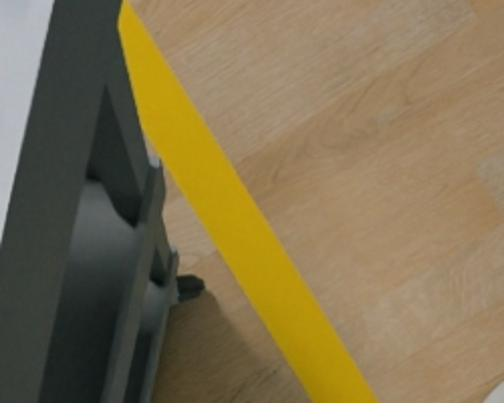

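>>> move:
  blocking: false
  r1: {"base":{"translate_m":-0.05},"pace":"slow"}
  cameras: []

>>> wait:
  seconds: 3
  cameras: []

>>> move:
  blocking: false
  r1: {"base":{"strafe_m":-0.12},"pace":"slow"}
  cameras: []

>>> wait:
  seconds: 4
  cameras: []

>>> move:
  blocking: false
  r1: {"base":{"translate_m":0.11},"pace":"slow","contact_limits":{"translate_m":0.5}}
  cameras: []

>>> wait:
  seconds: 4
  cameras: ["r1_head_camera","r1_head_left_camera","r1_wrist_camera"]

Scene clock: 1003.53 s.
move: r1 moving
r1.base_odometry: x=+0.332 y=+1.488 heading=-0.736
r1.turned_by_wheels: +0.000
r1.turned_by_imu: +0.000
r1.base_tilt: forward=-1.6 right=+1.3
r1.lidar_m: 0.61 0.70 2.08 2.46 2.38 1.12 0.96 1.57 0.94 1.15 2.30 0.60
r1.base_status: translate_m moving
r1.joint_positions: lift_m=+0.961 arm_m=+0.380 wrist_yaw_rad=-0.001 wrist_pitch_rad=+1.572 wrist_roll_rad=+1.570 gripper_m=+0.000
r1.joint_status: not commanded
r1.measured_speeds: translate_m=-0.048 strafe_m=+0.000 rotate_rad=+0.000 lift_m=+0.000 arm_m=+0.000 wrist_yaw_rad=+0.000 wrist_pitch_rad=+0.000 wrist_roll_rad=+0.000
r1.motor_effort: lift_m=+13(13) arm_m=+5(5) wheel_0=-5(7) wheel_1=-5(5) wheel_2=+6(6)
r1.servo_current: wrist_yaw_rad=39(65) wrist_pitch_rad=46(46) wrist_roll_rad=59(59) gripper_m=46(52)
r1.contact_limits: arm_m 0
r1.hand_pose: x=+0.5502 y=-0.0874 z=+0.8503 quat_wxyz=(+0.500, +0.500, +0.500, -0.500) (m; r1's base frame)
r1.wrist_depth_mm: 274 274 259 1060 1060 1078 1078 / 273 274 253 1078 1078 1078 1078 / 274 276 257 1060 1060 1060 1078 / 274 274 263 1060 1060 866 866 / 276 276 293 1060 1078 866 866 / 273 274 186 204 181 866 866 / 274 222 178 183 156 1078 1078
r2: as last shown
r2.base_tilt: forward=-0.6 right=+0.0
r2.lidar_m: 0.55 4.08 5.14 2.52 1.46 1.28 1.29 0.77 0.65 0.68 0.66 0.56
r2.motor_effort: lift_m=+15(15) arm_m=-4(4) wheel_0=-4(4) wheel_1=-5(6) wheel_2=+1(2)
r2.servo_current: wrist_yaw_rad=52(65) wrist_pitch_rad=39(46) wrist_roll_rad=52(59) gripper_m=59(59)
r2.wrist_depth_mm: - - - 125 192 133 - / - - - 127 193 134 - / - - - 127 195 141 - / - - - 128 187 147 - / - - - 128 188 148 - / - - 186 128 179 136 - / - - - - 180 131 -
pictures: none
No camera images: "cameras" was empty.

Scene clock: 1004.73 s.
earlier move: r1 done
r1.base_odometry: x=+0.304 y=+1.513 heading=-0.736
r1.turned_by_wheels: +0.000
r1.turned_by_imu: +0.000
r1.base_tilt: forward=-1.6 right=+1.3
r1.lidar_m: 0.64 0.74 2.11 2.48 2.37 1.08 0.92 1.62 0.89 1.06 2.31 0.64
r1.base_status: done
r1.joint_positions: lift_m=+0.961 arm_m=+0.380 wrist_yaw_rad=-0.001 wrist_pitch_rad=+1.572 wrist_roll_rad=+1.570 gripper_m=+0.000
r1.joint_status: not commanded
r1.measured_speeds: all 0
r1.motor_effort: lift_m=+13(13) arm_m=+5(5) wheel_0=-4(7) wheel_1=-2(6) wheel_2=+3(6)
r1.servo_current: wrist_yaw_rad=59(72) wrist_pitch_rad=39(52) wrist_roll_rad=59(59) gripper_m=46(52)
r1.contact_limits: arm_m 0
r1.hand_pose: x=+0.5502 y=-0.0874 z=+0.8503 quat_wxyz=(+0.500, +0.500, +0.500, -0.500) (m; r1's base frame)
r1.wrist_depth_mm: 273 245 345 1060 1078 1060 1098 / 274 240 517 1060 1078 1060 1078 / 274 236 - 1098 1060 1078 1060 / 272 241 - 1078 1060 878 854 / 274 248 1060 1078 1078 866 854 / 274 254 187 203 182 878 854 / 229 240 183 183 155 1078 1078
r2.base_odometry: x=-1.706 y=-1.394 heading=-2.084
r2.turned_by_wheels: +0.000
r2.turned_by_imu: +0.000
r2.base_tilt: forward=-0.7 right=+0.0
r2.lidar_m: 0.57 4.10 5.14 2.51 1.50 1.28 1.29 0.79 0.67 0.67 0.68 0.59
r2.base_status: not commanded
r2.joint_positions: lift_m=+0.900 arm_m=+0.220 wrist_yaw_rad=+0.874 wrist_pitch_rad=-0.003 wrist_roll_rad=+0.000 gripper_m=-0.030
r2.joint_status: not commanded
r2.measured_speeds: all 0
r2.motor_effort: lift_m=+15(15) arm_m=-4(4) wheel_0=-4(4) wheel_1=-5(6) wheel_2=+1(2)
r2.servo_current: wrist_yaw_rad=46(65) wrist_pitch_rad=46(46) wrist_roll_rad=33(65) gripper_m=59(65)
r2.hand_pose: x=+0.6430 y=+0.1651 z=+1.0793 quat_wxyz=(+0.906, +0.000, -0.001, +0.423) (m; r2's base frame)
r2.wrist_depth_mm: - - - 125 192 133 - / - - - 127 193 134 - / - - - 127 194 141 - / - - - 128 187 147 - / - - - 128 188 148 - / - - 186 128 179 137 - / - - - - 180 131 -
wait: 1.20 of 3 s (r1 has come to rest)
pictures: none
No camera images: "cameras" was empty.

Scene clock: 1005.23 s.
move: r1 moving
r1.base_odometry: x=+0.295 y=+1.502 heading=-0.737
r1.turned_by_wheels: +0.000
r1.turned_by_imu: +0.000
r1.base_tilt: forward=-1.6 right=+1.3
r1.lidar_m: 0.63 0.73 2.11 2.48 2.40 1.08 0.94 1.59 0.89 1.07 2.29 0.64
r1.base_status: strafe_m moving
r1.joint_positions: lift_m=+0.961 arm_m=+0.380 wrist_yaw_rad=-0.001 wrist_pitch_rad=+1.572 wrist_roll_rad=+1.570 gripper_m=+0.000
r1.joint_status: not commanded
r1.measured_speeds: translate_m=+0.000 strafe_m=-0.057 rotate_rad=+0.002 lift_m=+0.000 arm_m=+0.000 wrist_yaw_rad=+0.000 wrist_pitch_rad=+0.000 wrist_roll_rad=+0.000
r1.motor_effort: lift_m=+13(13) arm_m=+5(5) wheel_0=+3(8) wheel_1=-5(8) wheel_2=+1(2)
r1.servo_current: wrist_yaw_rad=52(52) wrist_pitch_rad=39(46) wrist_roll_rad=26(78) gripper_m=46(52)
r1.contact_limits: arm_m 0
r1.hand_pose: x=+0.5502 y=-0.0874 z=+0.8503 quat_wxyz=(+0.500, +0.500, +0.500, -0.500) (m; r1's base frame)
r1.wrist_depth_mm: 274 244 293 1078 1078 1098 1078 / 273 253 469 1060 1098 1060 1078 / 274 243 - 1060 1060 1060 1078 / 274 245 - 1078 1078 866 866 / 274 240 1042 1042 1098 866 854 / 273 246 187 203 181 854 842 / 273 233 183 183 156 1078 1078
r2: as last shown
r2.base_tilt: forward=-0.7 right=+0.1
r2.lidar_m: 0.57 4.08 5.13 2.51 1.48 1.29 1.31 0.79 0.69 0.66 0.67 0.59
r2.servo_current: wrist_yaw_rad=59(65) wrist_pitch_rad=39(46) wrist_roll_rad=39(59) gripper_m=52(59)
r2.wrist_depth_mm: - - - 125 192 133 - / - - - 127 193 134 - / - - - 128 195 140 - / - - - 128 187 147 - / - - - 128 187 148 - / - - 186 128 178 137 - / - - - - 180 131 -
pictures: none
No camera images: "cameras" was empty.

Scene clock: 1007.07 s.
earlier move: r1 done
r1.base_odometry: x=+0.224 y=+1.424 heading=-0.736
r1.turned_by_wheels: +0.000
r1.turned_by_imu: +0.000
r1.base_tilt: forward=-1.6 right=+1.3
r1.lidar_m: 0.59 0.72 2.17 2.58 2.47 1.02 0.92 1.23 0.78 1.02 2.20 0.64
r1.base_status: done
r1.joint_positions: lift_m=+0.961 arm_m=+0.380 wrist_yaw_rad=-0.001 wrist_pitch_rad=+1.572 wrist_roll_rad=+1.570 gripper_m=+0.000
r1.joint_status: not commanded
r1.measured_speeds: all 0
r1.motor_effort: lift_m=+13(13) arm_m=+5(5) wheel_0=+3(9) wheel_1=-2(8) wheel_2=+2(3)
r1.servo_current: wrist_yaw_rad=52(72) wrist_pitch_rad=46(46) wrist_roll_rad=46(78) gripper_m=46(52)
r1.contact_limits: arm_m 0
r1.hand_pose: x=+0.5502 y=-0.0874 z=+0.8503 quat_wxyz=(+0.500, +0.500, +0.500, -0.500) (m; r1's base frame)
r1.wrist_depth_mm: - - 1060 1078 1042 1078 1078 / 1042 1060 255 1078 1078 1060 1078 / 274 239 1078 1078 1060 1078 1098 / 273 274 402 1078 1078 866 878 / 274 274 585 1098 1078 854 866 / 273 256 186 203 1078 854 866 / 274 212 179 183 155 1060 1060
r2.base_odometry: x=-1.706 y=-1.394 heading=-2.084
r2.turned_by_wheels: +0.000
r2.turned_by_imu: +0.000
r2.base_tilt: forward=-0.7 right=+0.1
r2.lidar_m: 0.54 4.09 5.10 2.52 1.50 1.30 1.30 0.78 0.65 0.67 0.65 0.57
r2.base_status: not commanded
r2.joint_positions: lift_m=+0.900 arm_m=+0.220 wrist_yaw_rad=+0.874 wrist_pitch_rad=-0.003 wrist_roll_rad=+0.000 gripper_m=-0.030
r2.joint_status: not commanded
r2.measured_speeds: all 0
r2.motor_effort: lift_m=+15(15) arm_m=-4(4) wheel_0=-4(4) wheel_1=-5(6) wheel_2=+1(2)
r2.servo_current: wrist_yaw_rad=59(65) wrist_pitch_rad=46(52) wrist_roll_rad=46(72) gripper_m=52(65)
r2.hand_pose: x=+0.6430 y=+0.1651 z=+1.0793 quat_wxyz=(+0.906, +0.000, -0.001, +0.423) (m; r2's base frame)
r2.wrist_depth_mm: - - - 125 191 133 - / - - - 127 193 134 - / - - - 128 195 140 - / - - - 128 186 147 - / - - - 128 187 148 - / - - 186 128 178 137 - / - - - - 180 131 -
wait: 1.83 of 4 s (r1 has come to rest)
pictures: none
No camera images: "cameras" was empty.

Scene clock: 1007.57 s.
move: r1 moving
r1.base_odometry: x=+0.233 y=+1.416 heading=-0.736
r1.turned_by_wheels: +0.000
r1.turned_by_imu: +0.000
r1.base_tilt: forward=-1.6 right=+1.3
r1.lidar_m: 0.60 0.72 2.12 2.55 2.47 1.03 0.95 1.27 0.81 1.03 2.21 0.60
r1.base_status: translate_m moving
r1.joint_positions: lift_m=+0.961 arm_m=+0.380 wrist_yaw_rad=-0.001 wrist_pitch_rad=+1.572 wrist_roll_rad=+1.570 gripper_m=+0.000
r1.joint_status: not commanded
r1.measured_speeds: translate_m=+0.049 strafe_m=+0.000 rotate_rad=+0.002 lift_m=+0.000 arm_m=+0.000 wrist_yaw_rad=+0.000 wrist_pitch_rad=+0.000 wrist_roll_rad=+0.000
r1.motor_effort: lift_m=+13(13) arm_m=+5(5) wheel_0=+6(7) wheel_1=+3(6) wheel_2=-6(6)
r1.servo_current: wrist_yaw_rad=52(65) wrist_pitch_rad=39(52) wrist_roll_rad=52(52) gripper_m=46(52)
r1.contact_limits: arm_m 0; translate_m 0.5
r1.hand_pose: x=+0.5502 y=-0.0874 z=+0.8503 quat_wxyz=(+0.500, +0.500, +0.500, -0.500) (m; r1's base frame)
r1.wrist_depth_mm: - - 1060 1060 1078 1078 1078 / 1042 1042 237 1060 1078 1078 1078 / 274 276 279 1060 1060 1078 1060 / 273 274 291 1060 1060 878 866 / 274 277 296 1042 1078 854 866 / 276 274 187 204 1060 854 866 / 276 222 179 183 155 1078 1098
r2: as last shown
r2.base_tilt: forward=-0.6 right=+0.1
r2.lidar_m: 0.58 4.09 5.11 2.49 1.47 1.28 1.29 0.77 0.67 0.67 0.68 0.58
r2.motor_effort: lift_m=+15(15) arm_m=-4(4) wheel_0=-4(5) wheel_1=-5(6) wheel_2=+1(1)
r2.servo_current: wrist_yaw_rad=46(59) wrist_pitch_rad=46(46) wrist_roll_rad=46(59) gripper_m=52(59)
r2.wrist_depth_mm: - - - 125 192 133 - / - - - 127 193 134 - / - - - 128 195 140 - / - - - 127 187 147 - / - - - 128 188 148 - / - - 187 128 179 136 - / - - - - 179 131 -
pictures: none
No camera images: "cameras" was empty.

Scene clock: 1009.47 s.
earlier move: r1 done
r1.base_odometry: x=+0.305 y=+1.350 heading=-0.736
r1.turned_by_wheels: +0.000
r1.turned_by_imu: +0.000
r1.base_tilt: forward=-1.6 right=+1.3
r1.lidar_m: 0.56 0.69 2.06 2.62 2.50 1.14 1.05 1.06 0.86 1.13 2.16 0.58
r1.base_status: done
r1.joint_positions: lift_m=+0.961 arm_m=+0.380 wrist_yaw_rad=-0.001 wrist_pitch_rad=+1.573 wrist_roll_rad=+1.570 gripper_m=+0.000
r1.joint_status: not commanded
r1.measured_speeds: all 0
r1.motor_effort: lift_m=+13(13) arm_m=+5(5) wheel_0=+4(8) wheel_1=+2(6) wheel_2=-2(8)
r1.servo_current: wrist_yaw_rad=59(65) wrist_pitch_rad=39(52) wrist_roll_rad=46(59) gripper_m=39(52)
r1.contact_limits: arm_m 0; translate_m 0.5
r1.hand_pose: x=+0.5502 y=-0.0874 z=+0.8503 quat_wxyz=(+0.499, +0.500, +0.500, -0.501) (m; r1's base frame)
r1.wrist_depth_mm: 1060 - - 1060 1078 1078 1078 / 1042 1060 232 1078 1078 1060 1078 / 274 276 233 1060 1078 1078 1078 / 274 274 277 1060 1060 854 866 / 273 276 277 1078 1060 866 866 / 274 277 193 204 182 866 854 / 274 276 179 183 156 1078 1078
r2.base_odometry: x=-1.706 y=-1.394 heading=-2.084
r2.turned_by_wheels: +0.000
r2.turned_by_imu: +0.000
r2.base_tilt: forward=-0.7 right=+0.1
r2.lidar_m: 0.57 4.11 5.14 2.51 1.50 1.28 1.29 0.78 0.65 0.67 0.66 0.58
r2.base_status: not commanded
r2.joint_positions: lift_m=+0.900 arm_m=+0.220 wrist_yaw_rad=+0.874 wrist_pitch_rad=-0.003 wrist_roll_rad=+0.000 gripper_m=-0.030
r2.joint_status: not commanded
r2.measured_speeds: all 0
r2.motor_effort: lift_m=+15(15) arm_m=-3(4) wheel_0=-4(5) wheel_1=-6(6) wheel_2=+1(2)
r2.servo_current: wrist_yaw_rad=52(65) wrist_pitch_rad=39(52) wrist_roll_rad=33(59) gripper_m=52(65)
r2.hand_pose: x=+0.6430 y=+0.1651 z=+1.0793 quat_wxyz=(+0.906, +0.000, -0.001, +0.423) (m; r2's base frame)
r2.wrist_depth_mm: - - - 125 192 133 - / - - - 127 192 135 - / - - - 127 194 140 - / - - - 127 186 147 - / - - - 128 188 148 - / - - 187 128 179 137 - / - - - - 180 131 -
wait: 1.90 of 4 s (r1 has come to rest)
pictures: r1_head_camera, r1_head_left_camera, r1_wrist_camera
Images, in order (width x height): r1_head_camera 420x560, r1_head_left_camera 420x672, r1_wrist_camera 616x392.

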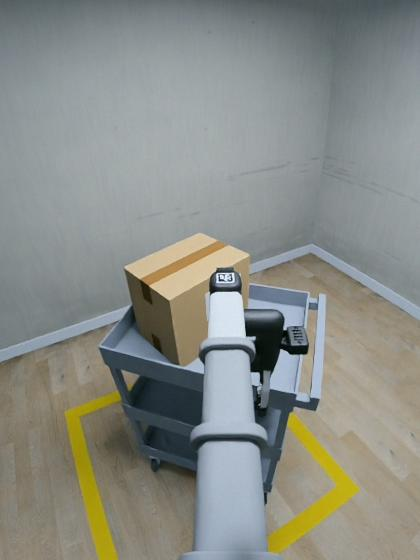

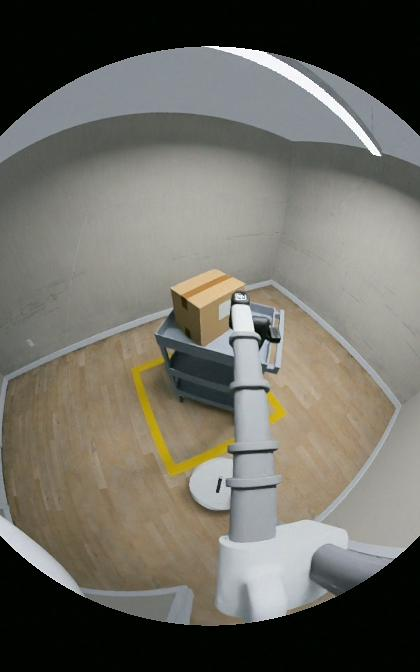

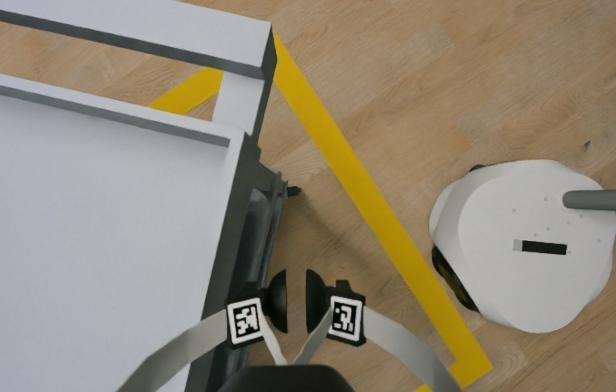

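>>> move:
  blocking: false
  r1: {"base":{"translate_m":-0.3},"contact_limits":{"translate_m":0.3}}
  cameras: []

>>> wait:
  seconds: 4
  cameras: []

>>> move:
  blocking: false
  r1: {"base":{"strafe_m":-0.65},"joints":{"arm_m":0.0},"contact_limits":{"strafe_m":0.3}}
  cameras: []

>>> wait:
  seconds: 6
  cameras: []

>>> move:
  blocking: false
  r1: {"base":{"rotate_rad":0.7}}
  cameras: []

>>> wait:
  seconds: 4
  cameras: ["r1_head_camera","r1_head_left_camera"]

>>> zoom_image:
  camera: "r1_head_left_camera"
  region: [80, 260, 280, 460]

Scene clock: 1023.73 s.
move: r1 moving
r1.base_odometry: x=+0.282 y=+1.371 heading=-0.736
r1.turned_by_wheels: +0.000
r1.turned_by_imu: -0.001
r1.base_tilt: forward=-1.5 right=+1.3
r1.lidar_m: 0.60 0.72 2.07 2.59 2.50 1.11 1.02 1.10 0.85 1.09 2.17 0.61
r1.base_status: translate_m moving
r1.joint_positions: lift_m=+0.961 arm_m=+0.380 wrist_yaw_rad=-0.001 wrist_pitch_rad=+1.572 wrist_roll_rad=+1.570 gripper_m=+0.000
r1.joint_status: not commanded
r1.measured_speeds: translate_m=-0.122 strafe_m=+0.000 rotate_rad=+0.000 lift_m=+0.000 arm_m=+0.000 wrist_yaw_rad=+0.000 wrist_pitch_rad=+0.000 wrist_roll_rad=+0.000
r1.motor_effort: lift_m=+13(13) arm_m=+5(5) wheel_0=-7(7) wheel_1=-6(8) wheel_2=+8(9)
r1.servo_current: wrist_yaw_rad=59(59) wrist_pitch_rad=39(46) wrist_roll_rad=39(65) gripper_m=39(46)
r1.contact_limits: arm_m 0; translate_m 0.3
r1.hand_pose: x=+0.5503 y=-0.0874 z=+0.8503 quat_wxyz=(+0.500, +0.500, +0.500, -0.500) (m; r1's base frame)
r1.wrist_depth_mm: 1060 - - 1060 1078 1078 1078 / 1060 1060 233 1078 1078 1078 1078 / 274 274 234 1078 1060 1078 1078 / 273 273 263 1060 1060 878 866 / 274 274 271 1078 1060 866 866 / 273 274 189 203 181 878 866 / 274 276 179 183 156 1078 1098
r2: as last shown
r2.lidar_m: 0.57 4.09 5.12 2.49 1.48 1.30 1.31 0.79 0.67 0.67 0.67 0.58
r2.motor_effort: lift_m=+15(15) arm_m=-4(4) wheel_0=-4(5) wheel_1=-5(6) wheel_2=+1(2)
r2.servo_current: wrist_yaw_rad=52(65) wrist_pitch_rad=39(46) wrist_roll_rad=52(59) gripper_m=59(59)
r2.wrist_depth_mm: - - - 125 192 133 - / - - - 127 193 135 - / - - - 127 195 140 - / - - - 128 186 147 - / - - - 128 187 148 - / - - 186 128 179 137 - / - - - - 180 131 -
pictures: none
No camera images: "cameras" was empty.

Scene clock: 1025.70 s.
earlier move: r1 done
r1.base_odometry: x=+0.083 y=+1.552 heading=-0.736
r1.turned_by_wheels: +0.000
r1.turned_by_imu: +0.000
r1.base_tilt: forward=-1.6 right=+1.3
r1.lidar_m: 0.86 1.01 2.33 2.49 2.15 0.75 0.75 1.59 0.71 0.76 2.17 0.90
r1.base_status: done
r1.joint_positions: lift_m=+0.960 arm_m=+0.380 wrist_yaw_rad=-0.001 wrist_pitch_rad=+1.572 wrist_roll_rad=+1.570 gripper_m=+0.000
r1.joint_status: not commanded
r1.measured_speeds: all 0
r1.motor_effort: lift_m=+13(13) arm_m=+5(5) wheel_0=-3(8) wheel_1=-1(8) wheel_2=+0(10)
r1.servo_current: wrist_yaw_rad=33(65) wrist_pitch_rad=46(52) wrist_roll_rad=65(65) gripper_m=46(52)
r1.contact_limits: arm_m 0; translate_m 0.3
r1.hand_pose: x=+0.5503 y=-0.0874 z=+0.8503 quat_wxyz=(+0.500, +0.500, +0.500, -0.500) (m; r1's base frame)
r1.wrist_depth_mm: 1060 1042 1060 1060 1060 1078 1060 / 1025 1060 1060 1078 1078 1078 1078 / 1060 1042 1060 1078 1078 1060 1060 / 517 1042 1060 1078 1060 878 878 / - 1060 1078 1078 1060 866 878 / - 1060 1078 203 1078 866 866 / - 140 183 164 155 1078 1078
r2.base_odometry: x=-1.706 y=-1.394 heading=-2.084
r2.turned_by_wheels: +0.000
r2.turned_by_imu: +0.000
r2.base_tilt: forward=-0.7 right=+0.1
r2.lidar_m: 0.55 4.12 5.14 2.50 1.48 1.28 1.30 0.76 0.66 0.67 0.67 0.58
r2.base_status: not commanded
r2.joint_positions: lift_m=+0.900 arm_m=+0.220 wrist_yaw_rad=+0.874 wrist_pitch_rad=-0.003 wrist_roll_rad=+0.000 gripper_m=-0.030
r2.joint_status: not commanded
r2.measured_speeds: all 0
r2.motor_effort: lift_m=+15(15) arm_m=-4(4) wheel_0=-4(5) wheel_1=-5(6) wheel_2=+1(2)
r2.servo_current: wrist_yaw_rad=46(65) wrist_pitch_rad=39(46) wrist_roll_rad=52(59) gripper_m=52(65)
r2.hand_pose: x=+0.6430 y=+0.1651 z=+1.0793 quat_wxyz=(+0.906, +0.000, -0.001, +0.423) (m; r2's base frame)
r2.wrist_depth_mm: - - - 125 192 133 - / - - - 127 193 134 - / - - - 127 195 140 - / - - - 128 186 147 - / - - - 128 188 148 - / - - 186 128 179 137 - / - - - - 180 131 -
wait: 1.97 of 4 s (r1 has come to rest)
pictures: none
No camera images: "cameras" was empty.

Scene clock: 1026.20 s.
move: r1 moving
r1.base_odometry: x=+0.059 y=+1.525 heading=-0.736
r1.turned_by_wheels: +0.000
r1.turned_by_imu: +0.000
r1.base_tilt: forward=-1.6 right=+1.3
r1.lidar_m: 0.85 1.00 2.34 2.50 2.07 0.77 0.82 1.49 0.69 0.76 2.11 2.38
r1.base_status: strafe_m moving
r1.joint_positions: lift_m=+0.960 arm_m=+0.329 wrist_yaw_rad=-0.001 wrist_pitch_rad=+1.572 wrist_roll_rad=+1.570 gripper_m=+0.000
r1.joint_status: arm_m moving
r1.measured_speeds: translate_m=+0.000 strafe_m=-0.140 rotate_rad=-0.001 lift_m=+0.000 arm_m=-0.195 wrist_yaw_rad=+0.000 wrist_pitch_rad=+0.000 wrist_roll_rad=+0.000
r1.motor_effort: lift_m=+13(13) arm_m=-6(7) wheel_0=+11(11) wheel_1=-10(10) wheel_2=+0(1)
r1.servo_current: wrist_yaw_rad=46(52) wrist_pitch_rad=46(46) wrist_roll_rad=39(59) gripper_m=46(46)
r1.contact_limits: strafe_m 0.3
r1.hand_pose: x=+0.4999 y=-0.0874 z=+0.8503 quat_wxyz=(+0.500, +0.500, +0.500, -0.500) (m; r1's base frame)
r1.wrist_depth_mm: 1060 1060 1060 1042 1042 1060 1078 / 1042 1060 1042 1078 1078 1078 1060 / 1060 1060 1060 1078 1078 1060 1078 / 539 1078 1042 1042 1060 854 854 / - 1060 1060 1078 1060 854 866 / - 1060 1078 203 1078 866 866 / - 1060 183 164 156 1060 1078
r2: as last shown
r2.base_tilt: forward=-0.6 right=+0.0
r2.lidar_m: 0.56 4.08 5.14 2.51 1.49 1.27 1.29 0.78 0.66 0.66 0.68 0.59
r2.motor_effort: lift_m=+15(15) arm_m=-4(4) wheel_0=-4(4) wheel_1=-5(6) wheel_2=+1(2)
r2.servo_current: wrist_yaw_rad=52(59) wrist_pitch_rad=39(46) wrist_roll_rad=46(52) gripper_m=52(59)
r2.wrist_depth_mm: - - - 125 192 133 - / - - - 127 193 134 - / - - - 127 195 141 - / - - - 128 187 147 - / - - - 128 188 148 - / - - 186 128 179 136 - / - - - - 180 131 -
pictures: none
No camera images: "cameras" was empty.

Scene clock: 1029.20 s.
earlier move: r1 done
r1.base_odometry: x=-0.354 y=+1.070 heading=-0.736
r1.turned_by_wheels: +0.000
r1.turned_by_imu: -0.003
r1.base_tilt: forward=-1.6 right=+1.3
r1.lidar_m: 1.23 0.90 1.46 3.03 1.12 1.13 0.27 0.25 0.25 0.32 0.85 1.84
r1.base_status: done
r1.joint_positions: lift_m=+0.960 arm_m=+0.000 wrist_yaw_rad=-0.001 wrist_pitch_rad=+1.572 wrist_roll_rad=+1.570 gripper_m=+0.000
r1.joint_status: all done
r1.measured_speeds: all 0
r1.motor_effort: lift_m=+13(13) arm_m=-5(7) wheel_0=+0(12) wheel_1=+2(11) wheel_2=+0(2)
r1.servo_current: wrist_yaw_rad=33(72) wrist_pitch_rad=46(52) wrist_roll_rad=52(65) gripper_m=39(52)
r1.contact_limits: strafe_m 0.3
r1.hand_pose: x=+0.1706 y=-0.0874 z=+0.8503 quat_wxyz=(+0.500, +0.500, +0.500, -0.500) (m; r1's base frame)
r1.wrist_depth_mm: 1060 1060 1078 1078 - - - / 1060 1060 1060 1060 976 - - / 1060 1060 1025 1078 1098 - - / 1060 1042 1060 1078 866 484 362 / 1060 1060 1078 854 866 1060 1060 / 1042 1078 1078 202 854 1098 1098 / 1060 1060 182 183 156 1078 1060
r2.base_odometry: x=-1.706 y=-1.394 heading=-2.084
r2.turned_by_wheels: +0.000
r2.turned_by_imu: +0.000
r2.base_tilt: forward=-0.7 right=+0.1
r2.lidar_m: 0.58 4.10 5.13 2.49 1.47 1.27 1.28 0.75 0.66 0.67 0.66 0.57
r2.base_status: not commanded
r2.joint_positions: lift_m=+0.900 arm_m=+0.220 wrist_yaw_rad=+0.874 wrist_pitch_rad=-0.003 wrist_roll_rad=+0.000 gripper_m=-0.030
r2.joint_status: not commanded
r2.measured_speeds: all 0
r2.motor_effort: lift_m=+15(15) arm_m=-4(4) wheel_0=-4(5) wheel_1=-5(6) wheel_2=+1(2)
r2.servo_current: wrist_yaw_rad=59(72) wrist_pitch_rad=39(52) wrist_roll_rad=52(59) gripper_m=52(59)
r2.hand_pose: x=+0.6430 y=+0.1651 z=+1.0793 quat_wxyz=(+0.906, +0.000, -0.001, +0.423) (m; r2's base frame)
r2.wrist_depth_mm: - - - 125 191 133 - / - - - 127 193 134 - / - - - 127 195 141 - / - - - 127 186 147 - / - - - 128 188 148 - / - - 187 128 179 137 - / - - - - 180 131 -
wait: 3.00 of 6 s (r1 has come to rest)
pictures: none
No camera images: "cameras" was empty.

Scene clock: 1029.70 s.
move: r1 moving
r1.base_odometry: x=-0.354 y=+1.070 heading=-0.520
r1.turned_by_wheels: +0.216
r1.turned_by_imu: +0.217
r1.base_tilt: forward=-1.6 right=+1.3
r1.lidar_m: 0.94 0.95 2.87 2.95 1.10 3.38 0.25 0.25 0.27 0.44 1.75 2.01
r1.base_status: rotate_rad moving
r1.joint_positions: lift_m=+0.960 arm_m=+0.000 wrist_yaw_rad=-0.001 wrist_pitch_rad=+1.572 wrist_roll_rad=+1.570 gripper_m=+0.000
r1.joint_status: not commanded
r1.measured_speeds: translate_m=+0.000 strafe_m=-0.001 rotate_rad=+0.838 lift_m=+0.000 arm_m=+0.000 wrist_yaw_rad=+0.000 wrist_pitch_rad=+0.000 wrist_roll_rad=+0.000
r1.motor_effort: lift_m=+13(13) arm_m=-5(5) wheel_0=-7(8) wheel_1=-7(8) wheel_2=-6(7)
r1.servo_current: wrist_yaw_rad=46(59) wrist_pitch_rad=46(52) wrist_roll_rad=46(65) gripper_m=46(52)
r1.hand_pose: x=+0.1706 y=-0.0874 z=+0.8503 quat_wxyz=(+0.500, +0.500, +0.500, -0.500) (m; r1's base frame)
r1.wrist_depth_mm: 1060 1078 1042 1060 976 - - / 1060 1060 1078 1078 1078 - - / 1060 1060 1078 1078 1060 - - / 1060 1078 1060 1042 854 492 362 / 1060 1060 1060 842 854 842 334 / 1042 1042 1042 203 866 1060 1098 / 1060 1042 183 183 156 1060 1098
r2: as last shown
r2.base_tilt: forward=-0.6 right=+0.1
r2.lidar_m: 0.57 4.09 5.13 2.49 1.50 1.30 1.29 0.78 0.69 0.66 0.67 0.57
r2.motor_effort: lift_m=+15(15) arm_m=-4(4) wheel_0=-4(4) wheel_1=-5(6) wheel_2=+1(1)
r2.servo_current: wrist_yaw_rad=59(65) wrist_pitch_rad=39(46) wrist_roll_rad=52(65) gripper_m=52(59)
r2.wrist_depth_mm: - - - 125 191 132 - / - - - 127 193 134 - / - - - 127 194 140 - / - - - 128 187 147 - / - - - 128 188 148 - / - - 186 128 179 137 - / - - - - 179 131 -
pictures: none
No camera images: "cameras" was empty.

Scene clock: 1030.77 s.
earlier move: r1 done
r1.base_odometry: x=-0.354 y=+1.070 heading=-0.037
r1.turned_by_wheels: +0.483
r1.turned_by_imu: +0.486
r1.base_tilt: forward=-1.5 right=+1.3
r1.lidar_m: 0.92 2.86 2.98 1.09 3.29 0.25 0.25 0.25 0.40 1.76 1.94 0.97
r1.base_status: done
r1.joint_positions: lift_m=+0.960 arm_m=+0.000 wrist_yaw_rad=-0.001 wrist_pitch_rad=+1.572 wrist_roll_rad=+1.570 gripper_m=+0.000
r1.joint_status: not commanded
r1.measured_speeds: all 0
r1.motor_effort: lift_m=+13(13) arm_m=-5(5) wheel_0=-2(10) wheel_1=-3(8) wheel_2=-1(7)
r1.servo_current: wrist_yaw_rad=46(59) wrist_pitch_rad=46(52) wrist_roll_rad=39(65) gripper_m=46(52)
r1.hand_pose: x=+0.1706 y=-0.0874 z=+0.8503 quat_wxyz=(+0.500, +0.500, +0.500, -0.500) (m; r1's base frame)
r1.wrist_depth_mm: 1060 1060 1060 1060 1078 1060 - / 1060 1060 1078 1060 1060 1060 - / 1060 1060 1060 1078 1060 991 - / 1098 1060 1060 1078 854 585 - / 1060 1060 1060 854 842 609 338 / 1078 1060 1060 203 854 878 - / 1042 1042 182 183 155 1078 1078
r2.base_odometry: x=-1.706 y=-1.394 heading=-2.084
r2.turned_by_wheels: +0.000
r2.turned_by_imu: +0.000
r2.base_tilt: forward=-0.6 right=+0.0
r2.lidar_m: 0.58 4.10 5.12 2.47 1.50 1.28 1.28 0.77 0.66 0.67 0.66 0.58
r2.base_status: not commanded
r2.joint_positions: lift_m=+0.900 arm_m=+0.220 wrist_yaw_rad=+0.874 wrist_pitch_rad=-0.003 wrist_roll_rad=+0.000 gripper_m=-0.030
r2.joint_status: not commanded
r2.measured_speeds: all 0
r2.motor_effort: lift_m=+15(15) arm_m=-4(4) wheel_0=-4(5) wheel_1=-5(6) wheel_2=+1(2)
r2.servo_current: wrist_yaw_rad=46(65) wrist_pitch_rad=39(52) wrist_roll_rad=33(65) gripper_m=59(59)
r2.hand_pose: x=+0.6430 y=+0.1651 z=+1.0793 quat_wxyz=(+0.906, +0.000, -0.001, +0.423) (m; r2's base frame)
r2.wrist_depth_mm: - - - 125 191 133 - / - - - 127 193 134 - / - - - 127 195 141 - / - - - 127 187 147 - / - - - 128 188 148 - / - - 186 128 179 136 - / - - - - 180 131 -
wait: 1.07 of 4 s (r1 has come to rest)
pictures: r1_head_camera, r1_head_left_camera
Images, in order (width x height): r1_head_camera 420x560, r1_head_left_camera 420x672.

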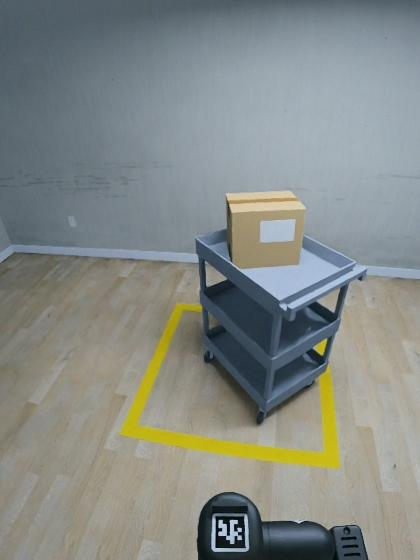

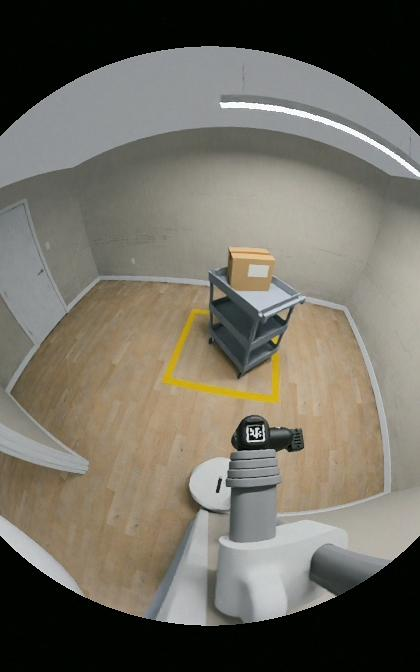

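Scaled by 2.520 from the camera's 420x672 image, which has a finer 600x960 frame.

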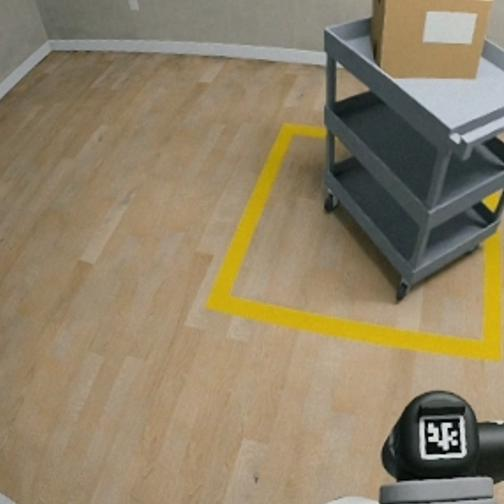

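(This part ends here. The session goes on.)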